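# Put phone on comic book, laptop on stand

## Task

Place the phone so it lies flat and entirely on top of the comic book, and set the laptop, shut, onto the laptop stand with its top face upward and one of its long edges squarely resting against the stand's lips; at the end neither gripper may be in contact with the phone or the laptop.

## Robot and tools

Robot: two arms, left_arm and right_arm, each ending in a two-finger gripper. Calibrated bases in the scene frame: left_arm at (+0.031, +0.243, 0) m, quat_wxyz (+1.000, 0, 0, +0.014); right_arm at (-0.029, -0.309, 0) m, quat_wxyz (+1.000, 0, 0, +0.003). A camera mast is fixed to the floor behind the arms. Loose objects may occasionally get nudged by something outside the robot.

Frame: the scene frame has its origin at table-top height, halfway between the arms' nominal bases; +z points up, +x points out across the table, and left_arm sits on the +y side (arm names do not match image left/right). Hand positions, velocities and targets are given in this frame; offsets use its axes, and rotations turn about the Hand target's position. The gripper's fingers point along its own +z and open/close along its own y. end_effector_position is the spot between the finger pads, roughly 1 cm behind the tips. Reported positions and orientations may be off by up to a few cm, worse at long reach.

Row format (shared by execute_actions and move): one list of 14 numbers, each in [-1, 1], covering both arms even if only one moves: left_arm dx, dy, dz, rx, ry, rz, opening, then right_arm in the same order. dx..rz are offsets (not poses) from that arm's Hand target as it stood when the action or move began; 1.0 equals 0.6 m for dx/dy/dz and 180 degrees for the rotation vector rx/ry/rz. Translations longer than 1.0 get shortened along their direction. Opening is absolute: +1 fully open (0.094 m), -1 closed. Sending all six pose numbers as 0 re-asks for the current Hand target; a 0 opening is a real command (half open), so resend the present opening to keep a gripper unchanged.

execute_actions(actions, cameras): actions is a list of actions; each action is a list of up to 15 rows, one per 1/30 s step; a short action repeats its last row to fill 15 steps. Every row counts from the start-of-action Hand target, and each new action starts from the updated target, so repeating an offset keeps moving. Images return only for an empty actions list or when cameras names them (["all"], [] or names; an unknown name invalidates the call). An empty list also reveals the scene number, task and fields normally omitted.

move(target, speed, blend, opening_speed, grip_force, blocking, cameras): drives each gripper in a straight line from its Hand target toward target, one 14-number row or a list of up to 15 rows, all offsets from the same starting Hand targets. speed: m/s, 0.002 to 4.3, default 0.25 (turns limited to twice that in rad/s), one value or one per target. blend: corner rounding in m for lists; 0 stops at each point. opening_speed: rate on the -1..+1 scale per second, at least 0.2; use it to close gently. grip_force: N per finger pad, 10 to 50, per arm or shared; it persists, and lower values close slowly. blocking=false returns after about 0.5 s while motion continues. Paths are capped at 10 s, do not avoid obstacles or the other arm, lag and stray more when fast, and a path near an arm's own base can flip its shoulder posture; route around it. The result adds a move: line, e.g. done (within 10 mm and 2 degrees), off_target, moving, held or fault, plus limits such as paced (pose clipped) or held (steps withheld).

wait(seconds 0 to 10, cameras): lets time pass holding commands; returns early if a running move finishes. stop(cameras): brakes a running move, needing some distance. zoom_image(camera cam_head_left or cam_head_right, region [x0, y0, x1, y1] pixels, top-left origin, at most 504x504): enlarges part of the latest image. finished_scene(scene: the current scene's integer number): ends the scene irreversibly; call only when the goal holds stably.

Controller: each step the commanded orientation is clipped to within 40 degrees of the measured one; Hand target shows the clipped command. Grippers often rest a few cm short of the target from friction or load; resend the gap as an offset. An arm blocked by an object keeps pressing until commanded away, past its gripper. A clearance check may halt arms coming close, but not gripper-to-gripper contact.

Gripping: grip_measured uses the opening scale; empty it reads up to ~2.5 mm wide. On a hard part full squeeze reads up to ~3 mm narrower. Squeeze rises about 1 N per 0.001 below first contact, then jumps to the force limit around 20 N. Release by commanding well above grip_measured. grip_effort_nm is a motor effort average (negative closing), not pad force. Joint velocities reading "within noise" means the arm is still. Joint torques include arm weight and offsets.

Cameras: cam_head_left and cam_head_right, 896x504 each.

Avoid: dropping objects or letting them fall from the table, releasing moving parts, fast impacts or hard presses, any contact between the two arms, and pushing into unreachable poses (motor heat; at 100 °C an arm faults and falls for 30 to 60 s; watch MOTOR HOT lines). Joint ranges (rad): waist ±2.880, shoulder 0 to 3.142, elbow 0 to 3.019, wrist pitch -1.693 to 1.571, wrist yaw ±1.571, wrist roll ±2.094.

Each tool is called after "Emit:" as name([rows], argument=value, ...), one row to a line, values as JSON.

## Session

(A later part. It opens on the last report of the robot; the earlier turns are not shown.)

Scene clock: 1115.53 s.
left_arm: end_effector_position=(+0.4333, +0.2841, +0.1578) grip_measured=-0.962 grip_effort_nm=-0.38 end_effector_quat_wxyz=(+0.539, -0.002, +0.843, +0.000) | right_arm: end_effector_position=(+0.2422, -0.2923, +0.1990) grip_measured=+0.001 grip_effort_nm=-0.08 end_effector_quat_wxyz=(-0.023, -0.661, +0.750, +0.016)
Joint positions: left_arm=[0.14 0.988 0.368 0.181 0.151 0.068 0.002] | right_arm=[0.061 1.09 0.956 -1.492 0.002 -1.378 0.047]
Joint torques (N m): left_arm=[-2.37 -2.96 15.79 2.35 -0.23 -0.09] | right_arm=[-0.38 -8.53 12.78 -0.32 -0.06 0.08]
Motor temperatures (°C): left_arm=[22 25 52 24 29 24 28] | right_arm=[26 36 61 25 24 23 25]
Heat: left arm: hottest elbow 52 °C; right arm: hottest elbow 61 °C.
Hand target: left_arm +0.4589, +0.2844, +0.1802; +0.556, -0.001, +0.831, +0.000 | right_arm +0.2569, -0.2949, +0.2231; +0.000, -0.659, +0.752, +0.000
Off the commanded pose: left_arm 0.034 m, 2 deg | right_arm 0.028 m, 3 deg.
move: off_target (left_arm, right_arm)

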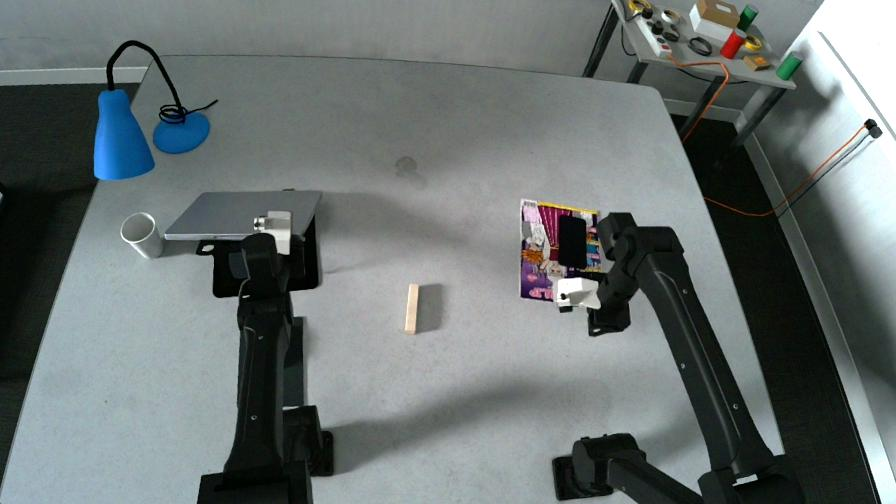

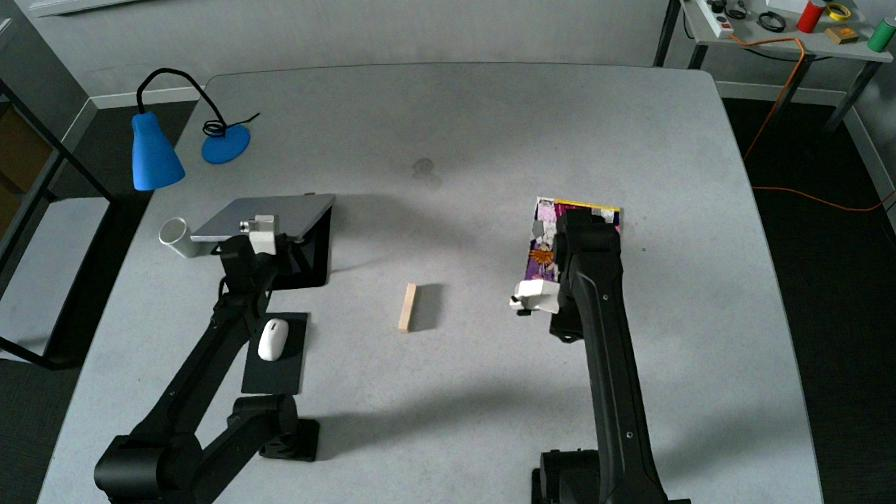

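Emit:
move(target=[0.01, 0, -0.0333, 0, 0, 0, -0.97, 0, 0, 0, 0, 0, 0, 0.0], speed=0.05, cameras=["cam_head_left"])

Emit:
zoom_image(camera="cam_head_left", region=[150, 160, 350, 320])

Scene clock: 1121.20 s.
left_arm: end_effector_position=(+0.4522, +0.2865, +0.1576) grip_measured=-0.962 grip_effort_nm=-0.38 end_effector_quat_wxyz=(+0.557, -0.001, +0.830, +0.004) | right_arm: end_effector_position=(+0.2422, -0.2923, +0.1990) grip_measured=+0.001 grip_effort_nm=-0.08 end_effector_quat_wxyz=(-0.023, -0.661, +0.750, +0.016)
Joint positions: left_arm=[0.135 1.076 0.383 0.3 0.144 0.065 0.002] | right_arm=[0.061 1.09 0.956 -1.492 0.002 -1.378 0.047]
Joint torques (N m): left_arm=[-2.73 -3.55 12.49 1.78 -0.13 -0.07] | right_arm=[-0.32 -8.41 12.77 -0.32 -0.07 0.08]
Motor temperatures (°C): left_arm=[22 25 51 24 29 24 28] | right_arm=[26 36 61 25 24 23 25]
Heat: left arm: hottest elbow 51 °C; right arm: hottest elbow 61 °C.
Hand target: left_arm +0.4648, +0.2844, +0.1601; +0.556, -0.001, +0.831, +0.000 | right_arm +0.2569, -0.2949, +0.2231; +0.000, -0.659, +0.752, +0.000
Off the commanded pose: left_arm 0.013 m, 1 deg | right_arm 0.028 m, 3 deg.
move: off_target (left_arm, right_arm)
Images, in order (width x height): cam_head_left 896x504.

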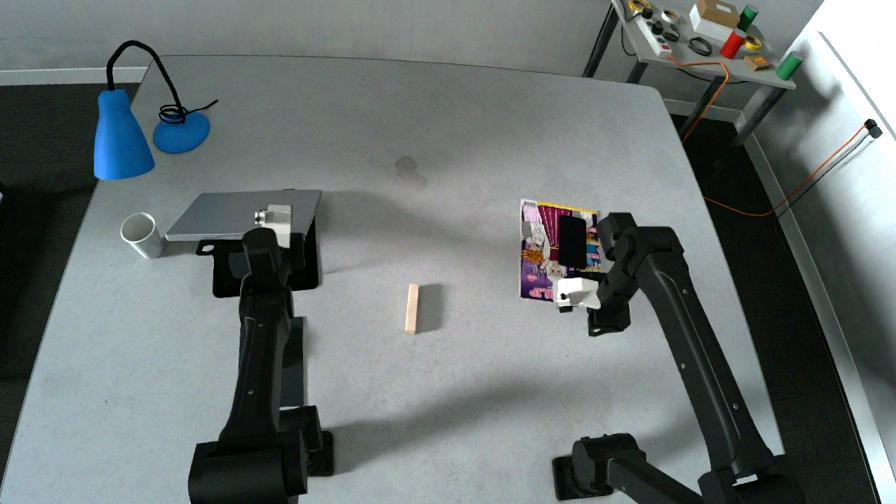

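Scaled by 2.520.

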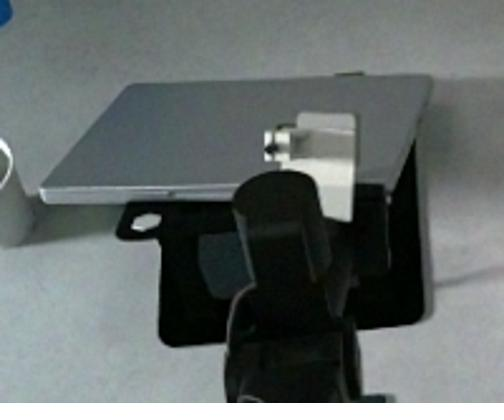

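Emit:
move([
  [-0.1133, 0.0, 0.06, 0, 0, 0, -0.97, 0, 0, 0, 0, 0, 0, 0.0],
  [-0.1, 0.004, 0.1333, 0, 0.3756, 0, -0.97, 0, 0, 0, 0, 0, 0, 0.0],
], speed=[0.12, 0.35], blend=[0.02, 0], cameras=["cam_head_left", "cam_head_right"])

Emit:
zoom_image(camera="cam_head_left", region=[150, 160, 350, 320])

Emit:
zoom_image(camera="cam_head_right", region=[170, 160, 350, 300])

Scene clock: 1183.70 s.
left_arm: end_effector_position=(+0.3849, +0.2891, +0.2170) grip_measured=-0.962 grip_effort_nm=-0.38 end_effector_quat_wxyz=(-0.026, -0.007, +1.000, -0.004) | right_arm: end_effector_position=(+0.2422, -0.2923, +0.1990) grip_measured=+0.001 grip_effort_nm=-0.08 end_effector_quat_wxyz=(-0.023, -0.661, +0.750, +0.016)
Joint positions: left_arm=[0.104 1.314 1.184 -1.493 0.002 0.119 0.002] | right_arm=[0.061 1.09 0.956 -1.492 0.002 -1.378 0.047]
Joint torques (N m): left_arm=[-3.08 -9.99 16.29 -0.08 -0.09 0] | right_arm=[-0.38 -8.47 12.75 -0.35 -0.07 0.08]
Motor temperatures (°C): left_arm=[22 25 49 24 28 24 28] | right_arm=[26 36 61 25 24 23 25]
Heat: left arm: hottest elbow 49 °C; right arm: hottest elbow 61 °C.
Hand target: left_arm +0.4049, +0.2869, +0.2401; -0.001, -0.001, +1.000, +0.001 | right_arm +0.2569, -0.2949, +0.2231; +0.000, -0.659, +0.752, +0.000
Off the commanded pose: left_arm 0.031 m, 3 deg | right_arm 0.028 m, 3 deg.
move: off_target (left_arm, right_arm)

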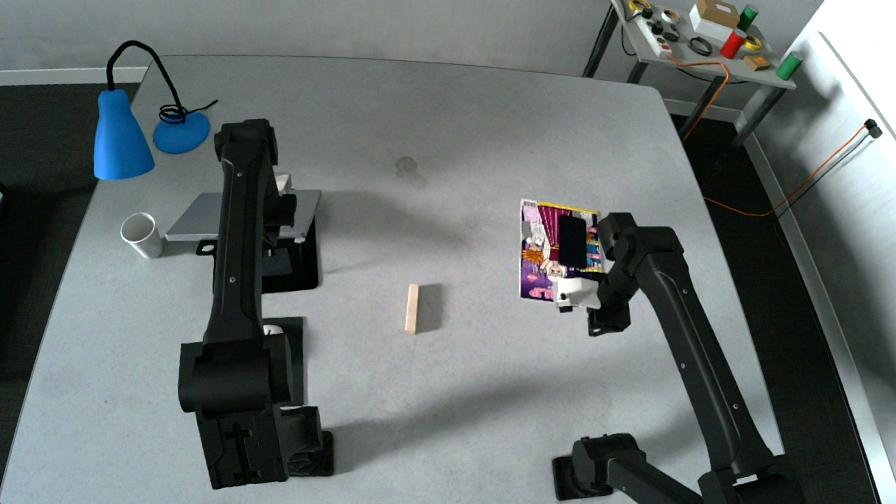

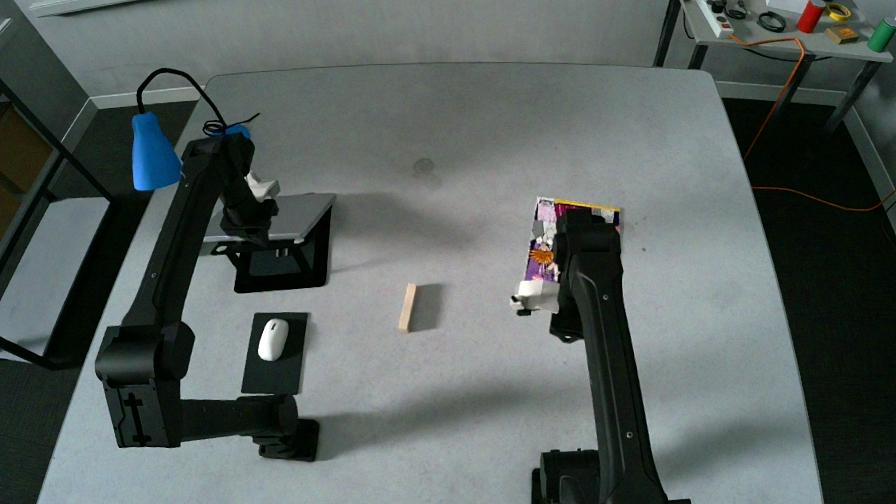

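Scaled by 2.520.

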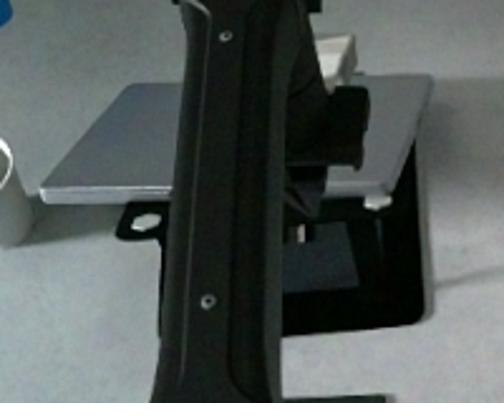

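Scaled by 2.800.

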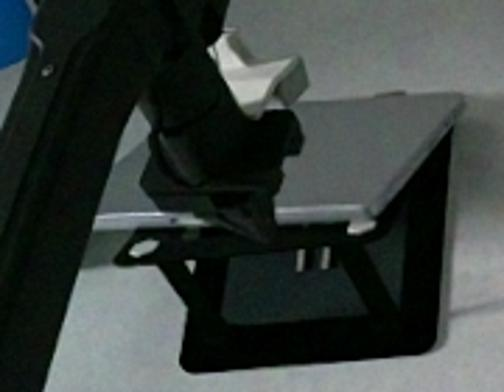

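Emit:
zoom_image(camera="cam_head_left", region=[245, 180, 335, 270])

Emit:
zoom_image(camera="cam_head_right", region=[205, 185, 345, 265])

Scaled by 5.600.

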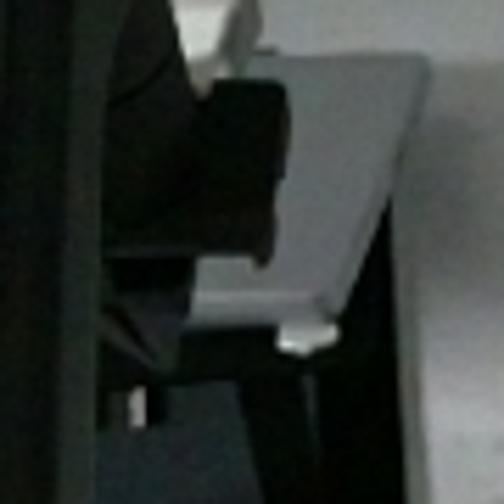

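Scaled by 3.600.

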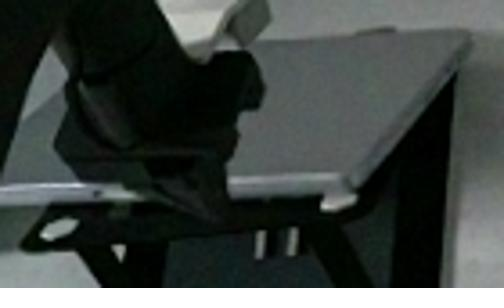

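Emit:
zoom_image(camera="cam_head_left", region=[264, 176, 334, 216])

Emit:
zoom_image(camera="cam_head_left", region=[155, 176, 225, 246])

Emit:
zoom_image(camera="cam_head_right", region=[270, 180, 350, 260])

Scaled by 7.200.

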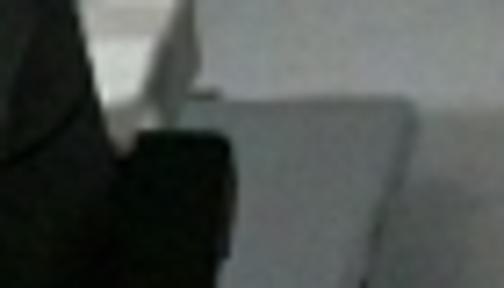

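Scaled by 7.200.

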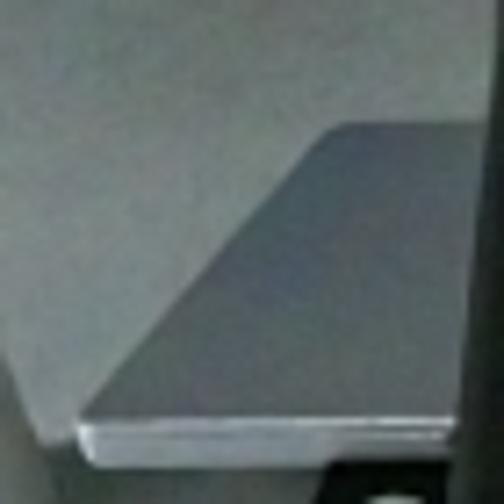

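Scaled by 6.300.

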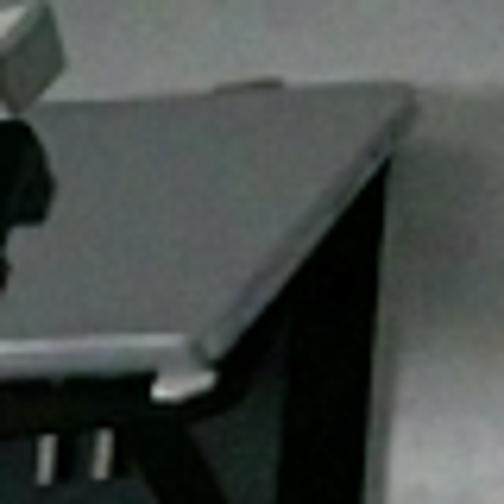

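Emit:
move(target=[0.075, 0, -0.0583, 0, 0, 0, -0.97, 0, 0, 0, 0, 0, 0, 0.0], speed=0.12, cameras=["cam_head_left", "cam_head_right"])

Emit:
zoom_image(camera="cam_head_left", region=[245, 190, 335, 270])

Emit:
zoom_image(camera="cam_head_right", region=[205, 185, 345, 265])

Scene clock: 1209.87 s.
left_arm: end_effector_position=(+0.4233, +0.2890, +0.1828) grip_measured=-0.962 grip_effort_nm=-0.38 end_effector_quat_wxyz=(-0.037, -0.003, +0.999, -0.005) | right_arm: end_effector_position=(+0.2422, -0.2923, +0.1990) grip_measured=+0.001 grip_effort_nm=-0.08 end_effector_quat_wxyz=(-0.023, -0.661, +0.750, +0.016)
Joint positions: left_arm=[0.091 1.444 1.221 -1.422 0.002 0.114 0.002] | right_arm=[0.061 1.09 0.956 -1.492 0.002 -1.378 0.047]
Joint torques (N m): left_arm=[-3.49 -12.75 16.1 0.62 -0.09 -0.07] | right_arm=[-0.38 -8.53 12.74 -0.34 -0.07 0.08]
Motor temperatures (°C): left_arm=[22 25 53 24 28 23 28] | right_arm=[26 36 61 25 24 23 25]
Heat: left arm: hottest elbow 53 °C; right arm: hottest elbow 61 °C.
Hand target: left_arm +0.4498, +0.2868, +0.2053; -0.001, +0.000, +1.000, +0.001 | right_arm +0.2569, -0.2949, +0.2231; +0.000, -0.659, +0.752, +0.000
Off the commanded pose: left_arm 0.035 m, 4 deg | right_arm 0.028 m, 3 deg.
move: off_target (left_arm, right_arm)

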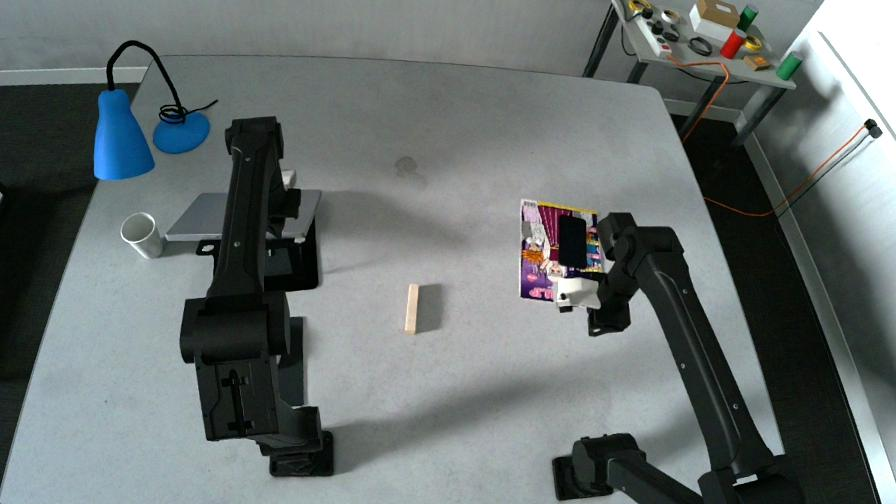

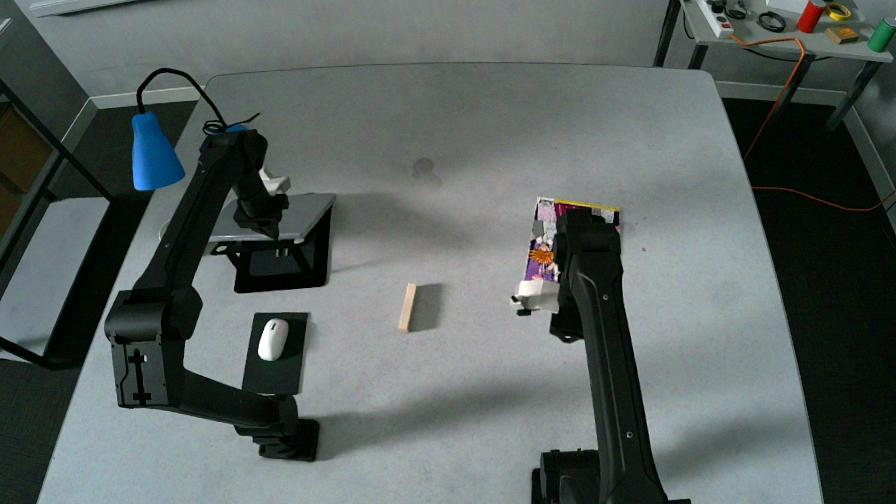

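Scaled by 5.600.

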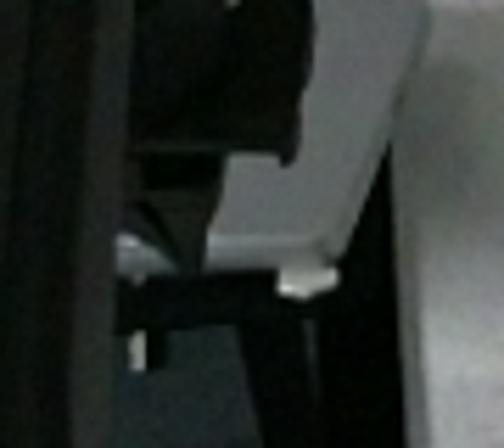

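Scaled by 3.600.

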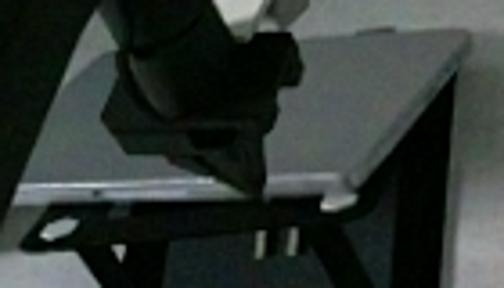

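Emit:
move(target=[0.0133, -0.002, -0.0417, 0, 0, 0, -0.97, 0, 0, 0, 0, 0, 0, 0.0], speed=0.06, cameras=["cam_head_left", "cam_head_right"])

Emit:
zoom_image(camera="cam_head_left", region=[245, 190, 335, 270])

Emit:
zoom_image(camera="cam_head_right", region=[205, 185, 345, 265])

Scene clock: 1216.30 s.
left_arm: end_effector_position=(+0.4407, +0.2892, +0.1693) grip_measured=-0.962 grip_effort_nm=-0.38 end_effector_quat_wxyz=(-0.021, -0.003, +1.000, -0.003) | right_arm: end_effector_position=(+0.2422, -0.2923, +0.1990) grip_measured=+0.001 grip_effort_nm=-0.08 end_effector_quat_wxyz=(-0.023, -0.661, +0.750, +0.016)
Joint positions: left_arm=[0.086 1.477 1.221 -1.358 0.002 0.109 0.002] | right_arm=[0.061 1.09 0.956 -1.492 0.002 -1.378 0.047]
Joint torques (N m): left_arm=[-2.9 -13.16 13.27 0.72 -0.13 -0.05] | right_arm=[-0.38 -8.47 12.77 -0.34 -0.07 0.08]
Motor temperatures (°C): left_arm=[22 26 51 24 28 23 28] | right_arm=[26 36 61 25 24 23 25]
Heat: left arm: hottest elbow 51 °C; right arm: hottest elbow 61 °C.
Hand target: left_arm +0.4578, +0.2856, +0.1802; -0.001, -0.001, +1.000, +0.001 | right_arm +0.2569, -0.2949, +0.2231; +0.000, -0.659, +0.752, +0.000
Off the commanded pose: left_arm 0.021 m, 2 deg | right_arm 0.028 m, 3 deg.
move: off_target (left_arm, right_arm)

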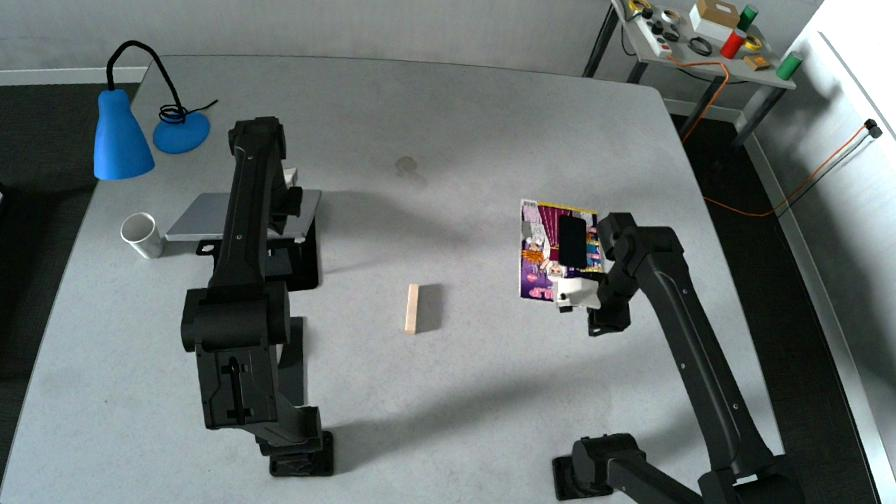

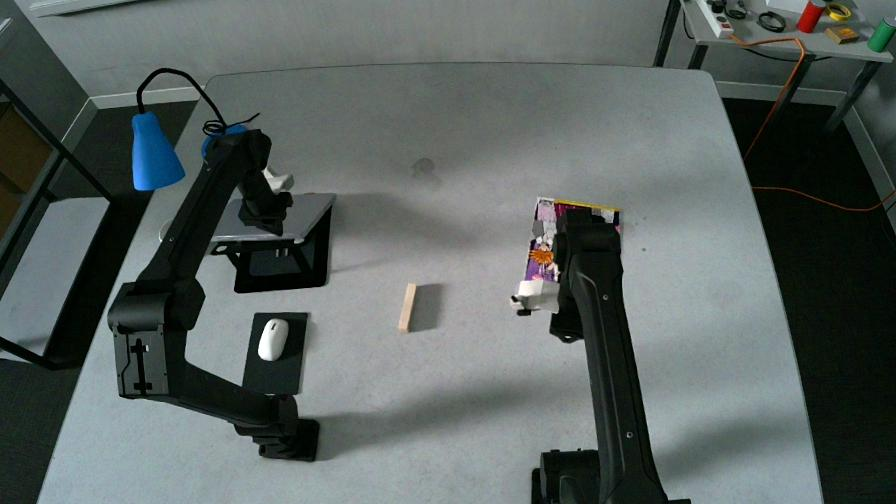

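Scaled by 5.600.

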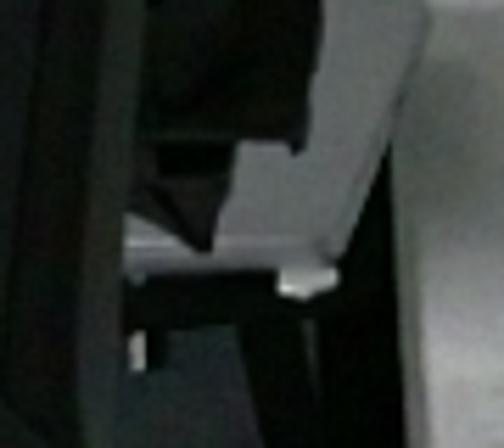

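Scaled by 3.600.

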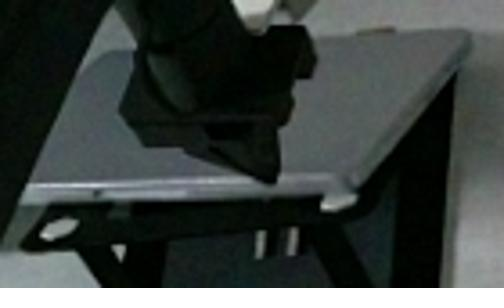

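Emit:
move(target=[-0.0267, -0.004, -0.0367, 0, 0, 0, -0.97, 0, 0, 0, 0, 0, 0, 0.0], speed=0.06, cameras=["cam_head_left", "cam_head_right"])

Emit:
zoom_image(camera="cam_head_left", region=[245, 190, 335, 270])

Emit:
zoom_image(camera="cam_head_right", region=[205, 185, 345, 265])

Scene clock: 1222.67 s.
left_arm: end_effector_position=(+0.4412, +0.2888, +0.1542) grip_measured=-0.962 grip_effort_nm=-0.38 end_effector_quat_wxyz=(-0.012, -0.003, +1.000, -0.002) | right_arm: end_effector_position=(+0.2422, -0.2923, +0.1990) grip_measured=+0.001 grip_effort_nm=-0.08 end_effector_quat_wxyz=(-0.023, -0.661, +0.750, +0.016)
Joint positions: left_arm=[0.085 1.477 1.18 -1.298 0.002 0.108 0.002] | right_arm=[0.061 1.09 0.956 -1.492 0.002 -1.378 0.047]
Joint torques (N m): left_arm=[-2.78 -14.68 9.09 0.94 -0.13 -0.07] | right_arm=[-0.38 -8.47 12.77 -0.29 -0.07 0.08]
Motor temperatures (°C): left_arm=[22 26 50 24 28 23 28] | right_arm=[26 36 61 25 24 23 25]
Heat: left arm: hottest elbow 50 °C; right arm: hottest elbow 61 °C.
Hand target: left_arm +0.4419, +0.2832, +0.1582; -0.001, -0.001, +1.000, +0.001 | right_arm +0.2569, -0.2949, +0.2231; +0.000, -0.659, +0.752, +0.000
Off the commanded pose: left_arm 0.007 m, 1 deg | right_arm 0.028 m, 3 deg.
move: off_target (right_arm)

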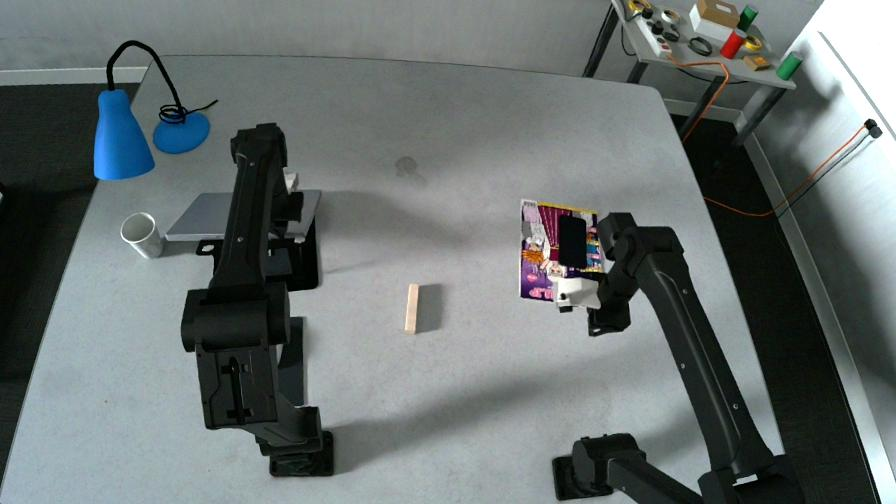

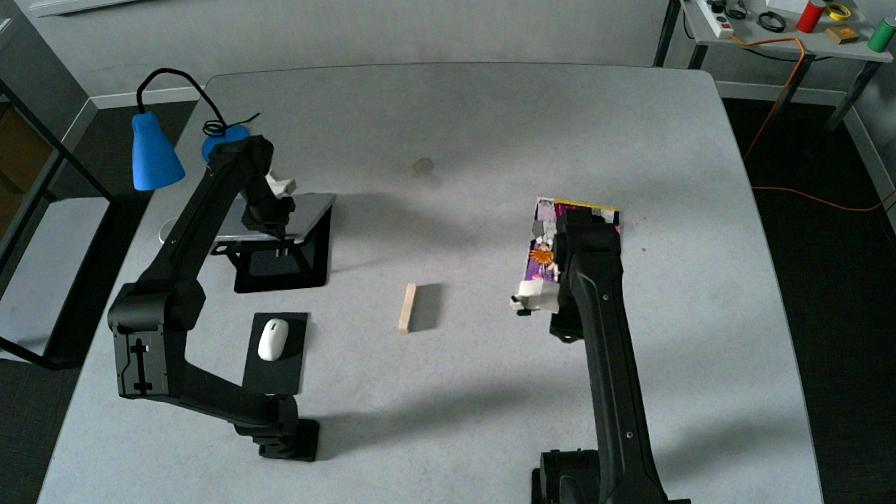

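Scaled by 5.600.

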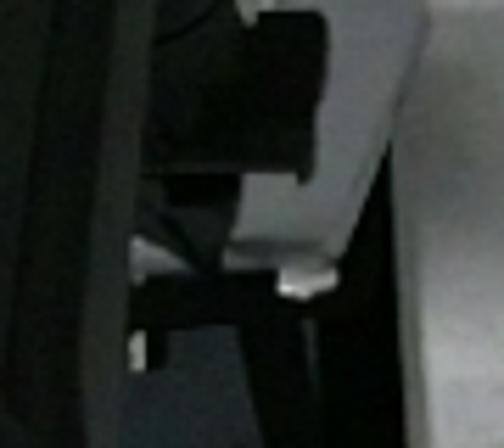

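Scaled by 3.600.

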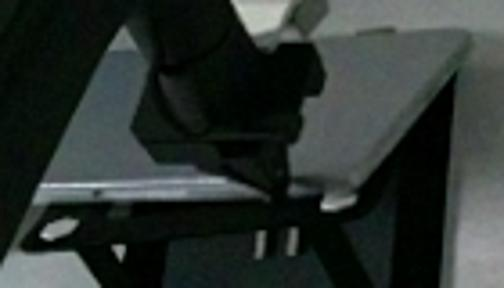

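Emit:
move(target=[-0.0033, 0, -0.0145, 0, 0, 0, -0.97, 0, 0, 0, 0, 0, 0, 0.0], speed=0.05, cameras=["cam_head_left", "cam_head_right"])

Emit:
zoom_image(camera="cam_head_left", region=[245, 190, 335, 270])

Emit:
zoom_image(camera="cam_head_right", region=[205, 185, 345, 265])

Scene clock: 1229.40 s.
left_arm: end_effector_position=(+0.4377, +0.2885, +0.1468) grip_measured=-0.962 grip_effort_nm=-0.38 end_effector_quat_wxyz=(-0.015, -0.003, +1.000, -0.002) | right_arm: end_effector_position=(+0.2422, -0.2923, +0.1990) grip_measured=+0.001 grip_effort_nm=-0.08 end_effector_quat_wxyz=(-0.023, -0.661, +0.750, +0.016)
Joint positions: left_arm=[0.085 1.477 1.16 -1.283 0.001 0.108 0.002] | right_arm=[0.061 1.09 0.956 -1.492 0.002 -1.378 0.047]
Joint torques (N m): left_arm=[-1.9 -14.51 8.65 0.98 -0.08 -0.06] | right_arm=[-0.38 -8.53 12.75 -0.34 -0.06 0.08]
Motor temperatures (°C): left_arm=[22 26 49 24 28 23 28] | right_arm=[26 36 61 25 24 23 25]
Heat: left arm: hottest elbow 49 °C; right arm: hottest elbow 61 °C.
Hand target: left_arm +0.4399, +0.2832, +0.1495; -0.001, -0.001, +1.000, +0.000 | right_arm +0.2569, -0.2949, +0.2231; +0.000, -0.659, +0.752, +0.000
Off the commanded pose: left_arm 0.006 m, 2 deg | right_arm 0.028 m, 3 deg.
move: off_target (right_arm)

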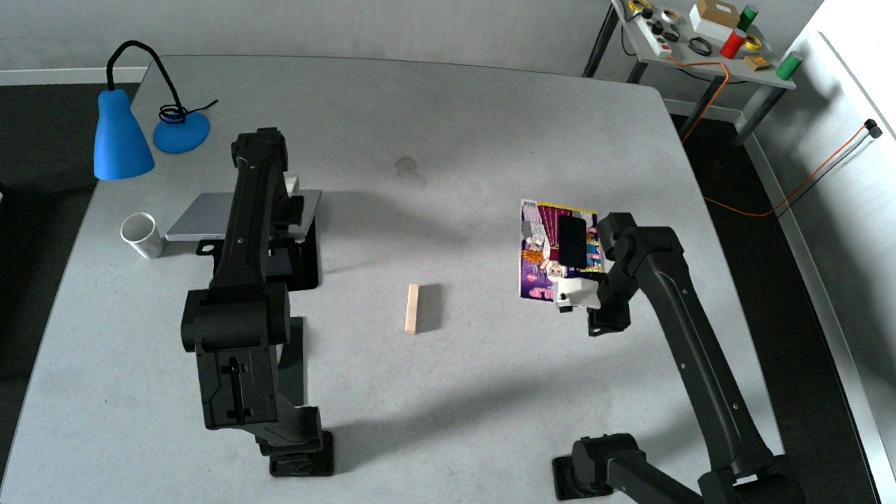

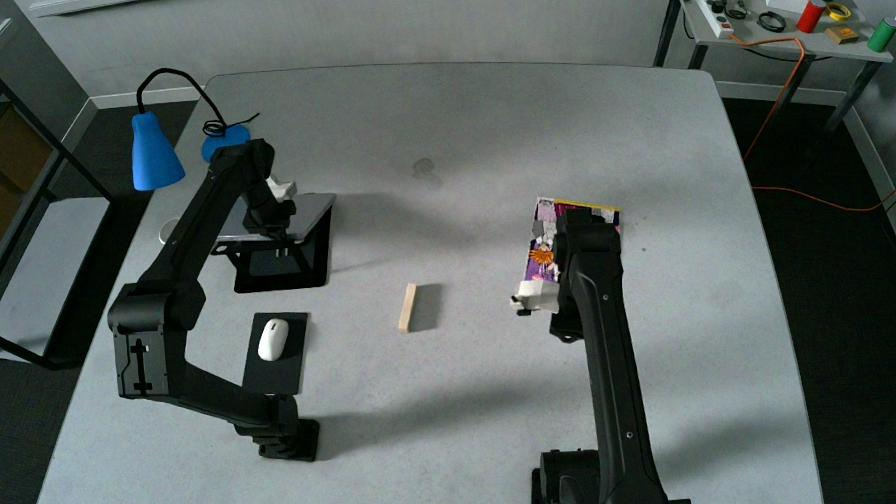

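Scaled by 5.600.

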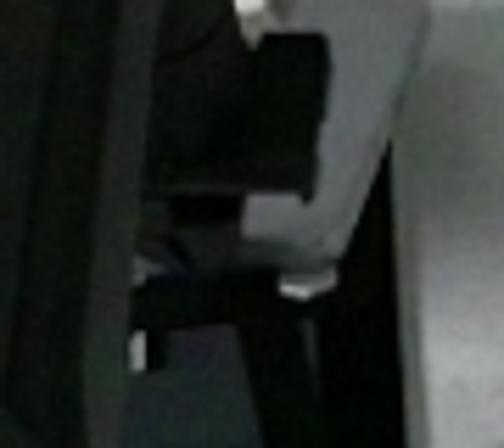

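Scaled by 3.600.

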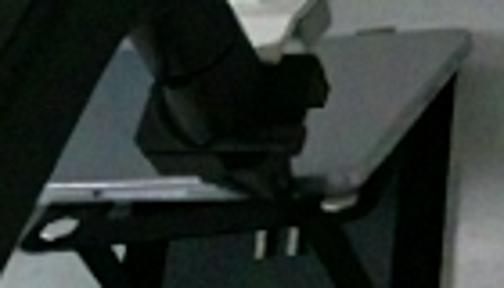

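Emit:
move(target=[0.02, 0, -0.0033, 0, -0.0139, 0, -0.97, 0, 0, 0, 0, 0, 0, 0.0], speed=0.04, cameras=["cam_head_left", "cam_head_right"])

Emit:
zoom_image(camera="cam_head_left", region=[245, 180, 335, 260])

Emit:
zoom_image(camera="cam_head_right", region=[205, 185, 345, 265])

Scene clock: 1239.67 s.
left_arm: end_effector_position=(+0.4386, +0.2886, +0.1466) grip_measured=-0.962 grip_effort_nm=-0.38 end_effector_quat_wxyz=(-0.007, -0.003, +1.000, -0.001) | right_arm: end_effector_position=(+0.2422, -0.2923, +0.1990) grip_measured=+0.001 grip_effort_nm=-0.08 end_effector_quat_wxyz=(-0.023, -0.661, +0.750, +0.016)
Joint positions: left_arm=[0.085 1.47 1.152 -1.267 0.001 0.108 0.002] | right_arm=[0.061 1.09 0.956 -1.492 0.002 -1.378 0.047]
Joint torques (N m): left_arm=[-2.96 -13.39 9.46 2.3 0.14 -0.14] | right_arm=[-0.38 -8.47 12.77 -0.31 -0.07 0.08]
Motor temperatures (°C): left_arm=[22 27 48 24 28 23 28] | right_arm=[26 35 61 25 24 23 25]
Heat: left arm: hottest elbow 48 °C; right arm: hottest elbow 61 °C.
Hand target: left_arm +0.4518, +0.2833, +0.1475; +0.021, -0.001, +1.000, +0.000 | right_arm +0.2569, -0.2949, +0.2231; +0.000, -0.659, +0.752, +0.000
Off the commanded pose: left_arm 0.014 m, 3 deg | right_arm 0.028 m, 3 deg.
move: off_target (left_arm, right_arm)

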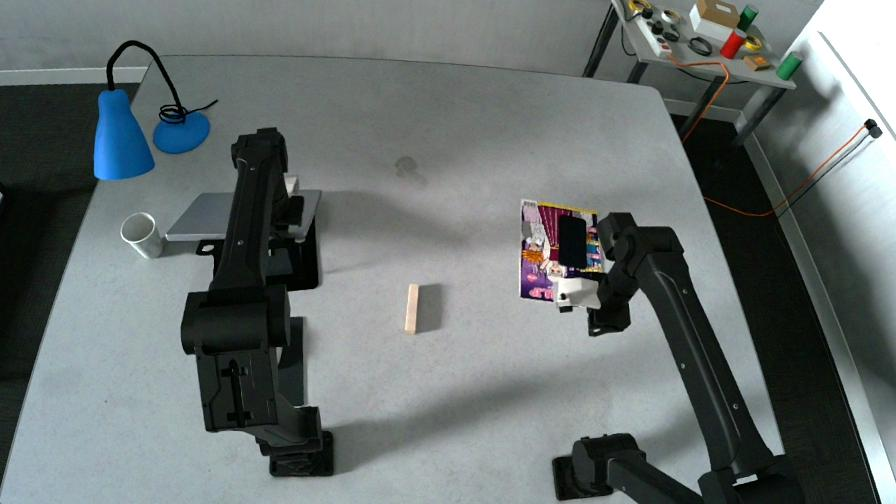

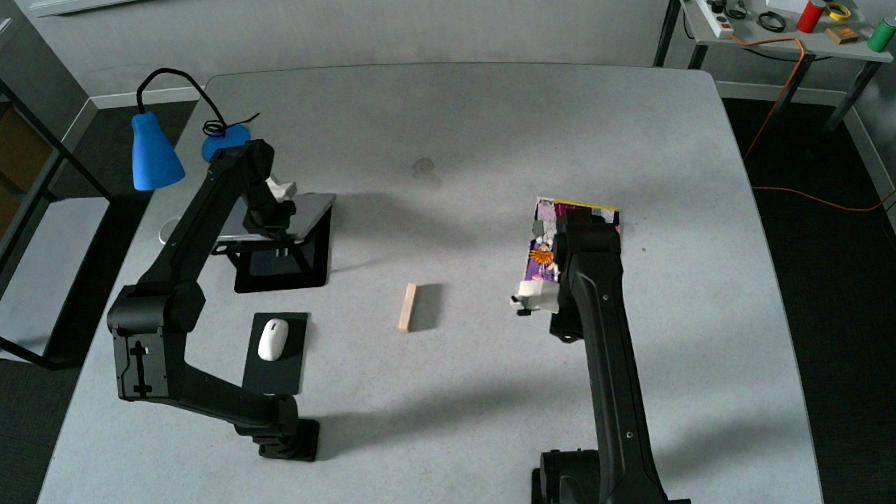

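Scaled by 5.600.

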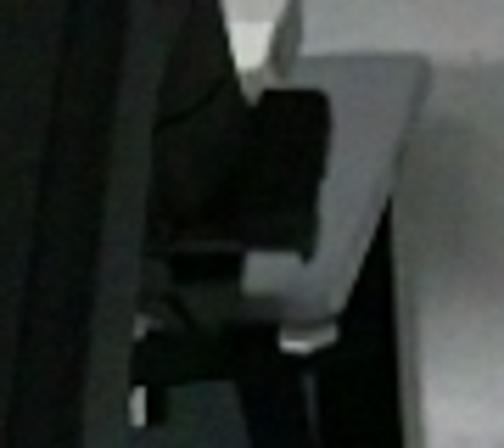

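Scaled by 3.600.

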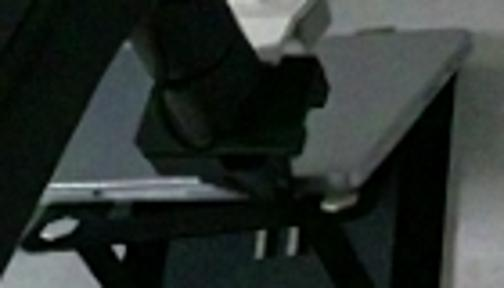

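Emit:
move(target=[0.02, 0, -0.0033, 0, -0.0139, 0, -0.97, 0, 0, 0, 0, 0, 0, 0.0], speed=0.04, cameras=["cam_head_left", "cam_head_right"])

Emit:
zoom_image(camera="cam_head_left", region=[245, 180, 335, 260])

Emit:
zoom_image(camera="cam_head_right", region=[205, 185, 345, 265])

Scene clock: 1244.60 s.
left_arm: end_effector_position=(+0.4489, +0.2845, +0.1442) grip_measured=-0.962 grip_effort_nm=-0.38 end_effector_quat_wxyz=(+0.015, +0.001, +1.000, -0.004) | right_arm: end_effector_position=(+0.2422, -0.2923, +0.1990) grip_measured=+0.001 grip_effort_nm=-0.08 end_effector_quat_wxyz=(-0.023, -0.661, +0.750, +0.016)
Joint positions: left_arm=[0.076 1.47 1.144 -1.216 0.01 0.107 0.002] | right_arm=[0.061 1.09 0.956 -1.492 0.002 -1.378 0.047]
Joint torques (N m): left_arm=[-1.73 -13.27 10.06 2.26 -0.1 -0.12] | right_arm=[-0.32 -8.53 12.77 -0.31 -0.07 0.08]
Motor temperatures (°C): left_arm=[22 26 48 24 28 23 28] | right_arm=[26 35 61 25 24 23 25]
Heat: left arm: hottest elbow 48 °C; right arm: hottest elbow 61 °C.
Hand target: left_arm +0.4639, +0.2833, +0.1457; +0.043, -0.001, +0.999, +0.001 | right_arm +0.2569, -0.2949, +0.2231; +0.000, -0.659, +0.752, +0.000
Off the commanded pose: left_arm 0.015 m, 3 deg | right_arm 0.028 m, 3 deg.
move: off_target (left_arm, right_arm)

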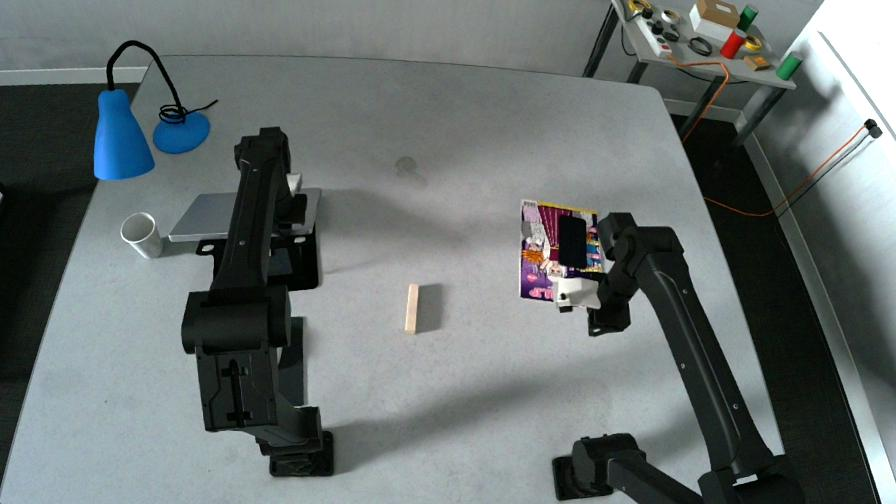

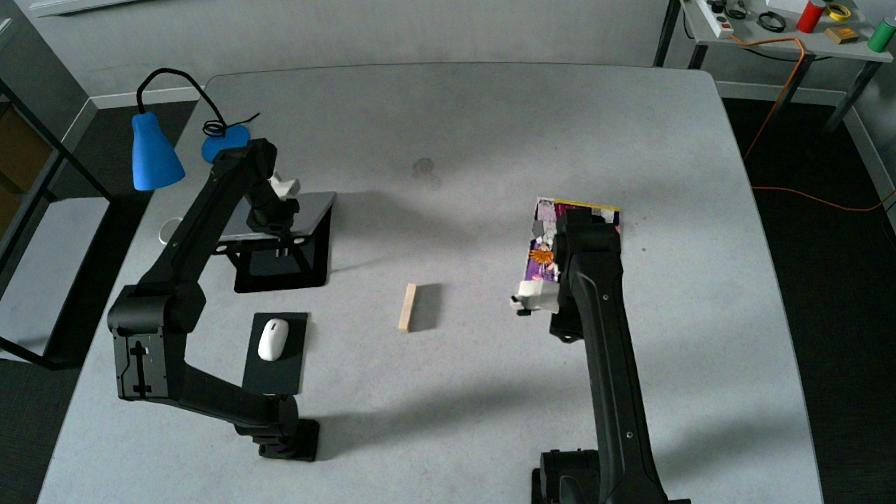

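Scaled by 5.600.

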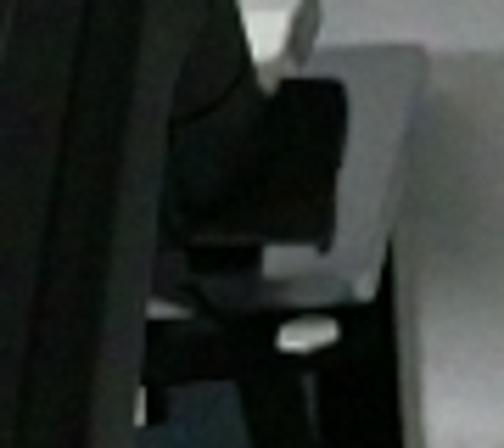

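Scaled by 3.600.

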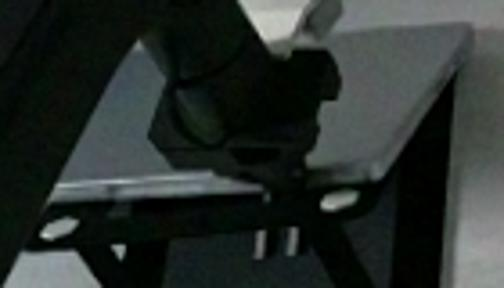

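Emit:
zoom_image(camera="cam_head_left", region=[264, 176, 334, 246])

Emit:
zoom_image(camera="cam_head_left", region=[160, 176, 250, 256])

Emit:
zoom_image(camera="cam_head_right", region=[270, 180, 350, 260])

Scaled by 7.200.

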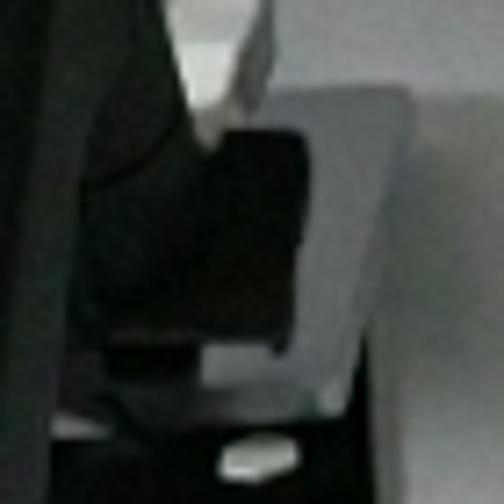

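Scaled by 5.600.

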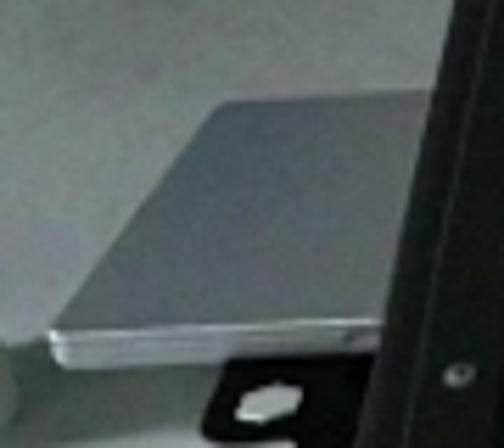

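Scaled by 6.300.

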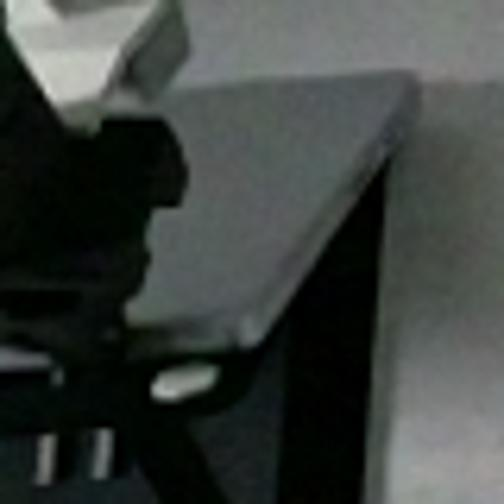

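Emit:
move(target=[0.0167, 0, -0.0067, 0, -0.0117, 0, -0.97, 0, 0, 0, 0, 0, 0, 0.0], speed=0.04, cameras=["cam_head_left", "cam_head_right"])

Emit:
zoom_image(camera="cam_head_left", region=[264, 176, 334, 246])

Emit:
zoom_image(camera="cam_head_left", region=[160, 176, 250, 256])

Emit:
zoom_image(camera="cam_head_right", region=[200, 180, 350, 270])

Scene clock: 1254.83 s.
left_arm: end_effector_position=(+0.4600, +0.2823, +0.1438) grip_measured=-0.962 grip_effort_nm=-0.38 end_effector_quat_wxyz=(+0.038, +0.003, +0.999, -0.005) | right_arm: end_effector_position=(+0.2422, -0.2923, +0.1990) grip_measured=+0.001 grip_effort_nm=-0.08 end_effector_quat_wxyz=(-0.023, -0.661, +0.750, +0.016)
Joint positions: left_arm=[0.071 1.47 1.142 -1.169 0.017 0.106 0.002] | right_arm=[0.061 1.09 0.956 -1.492 0.002 -1.378 0.047]
Joint torques (N m): left_arm=[-1.67 -12.51 9.61 2.39 -0.23 -0.11] | right_arm=[-0.44 -8.59 12.78 -0.32 -0.07 0.08]
Motor temperatures (°C): left_arm=[22 26 47 24 28 23 28] | right_arm=[26 35 61 25 24 23 25]
Heat: left arm: hottest elbow 47 °C; right arm: hottest elbow 61 °C.
Hand target: left_arm +0.4738, +0.2832, +0.1415; +0.061, -0.001, +0.998, +0.001 | right_arm +0.2569, -0.2949, +0.2231; +0.000, -0.659, +0.752, +0.000
Off the commanded pose: left_arm 0.014 m, 3 deg | right_arm 0.028 m, 3 deg.
move: off_target (left_arm, right_arm)

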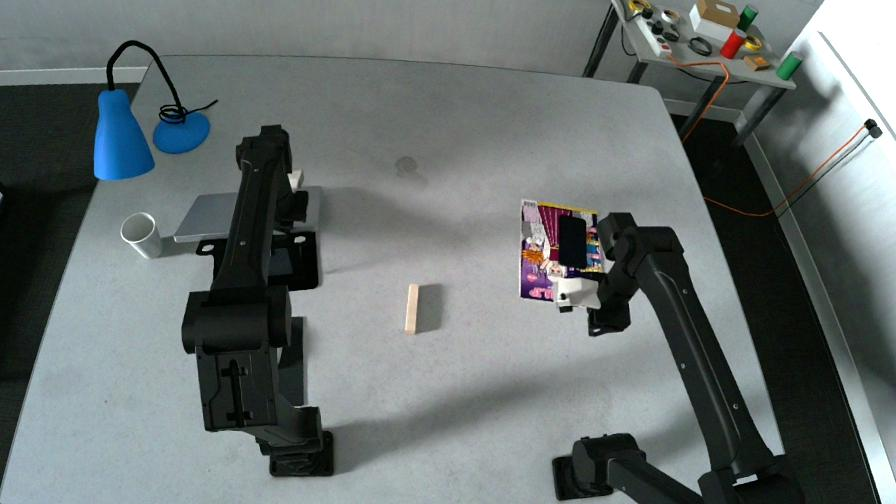

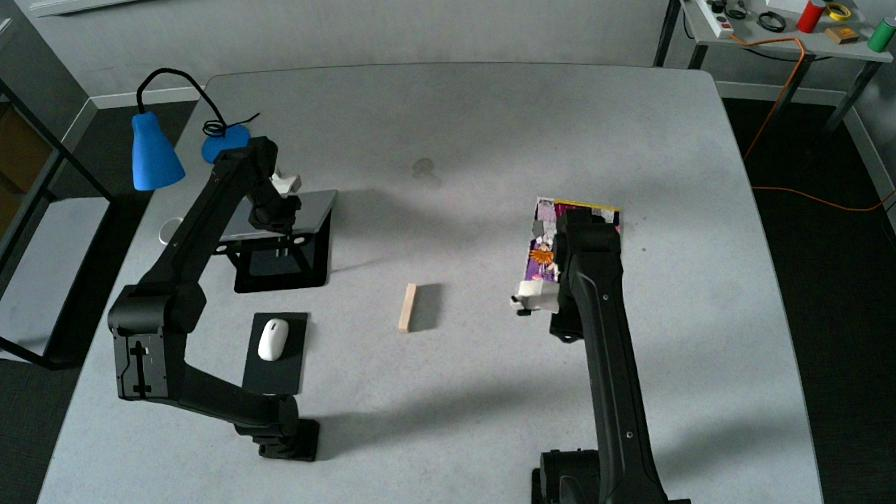

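Scaled by 7.200.

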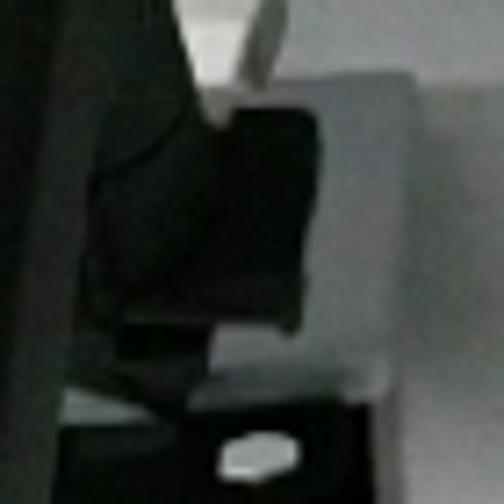

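Scaled by 5.600.

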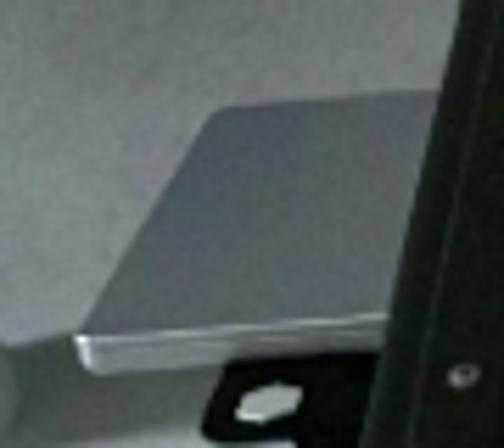

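Scaled by 3.360.

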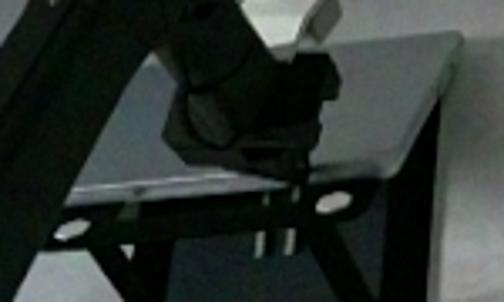

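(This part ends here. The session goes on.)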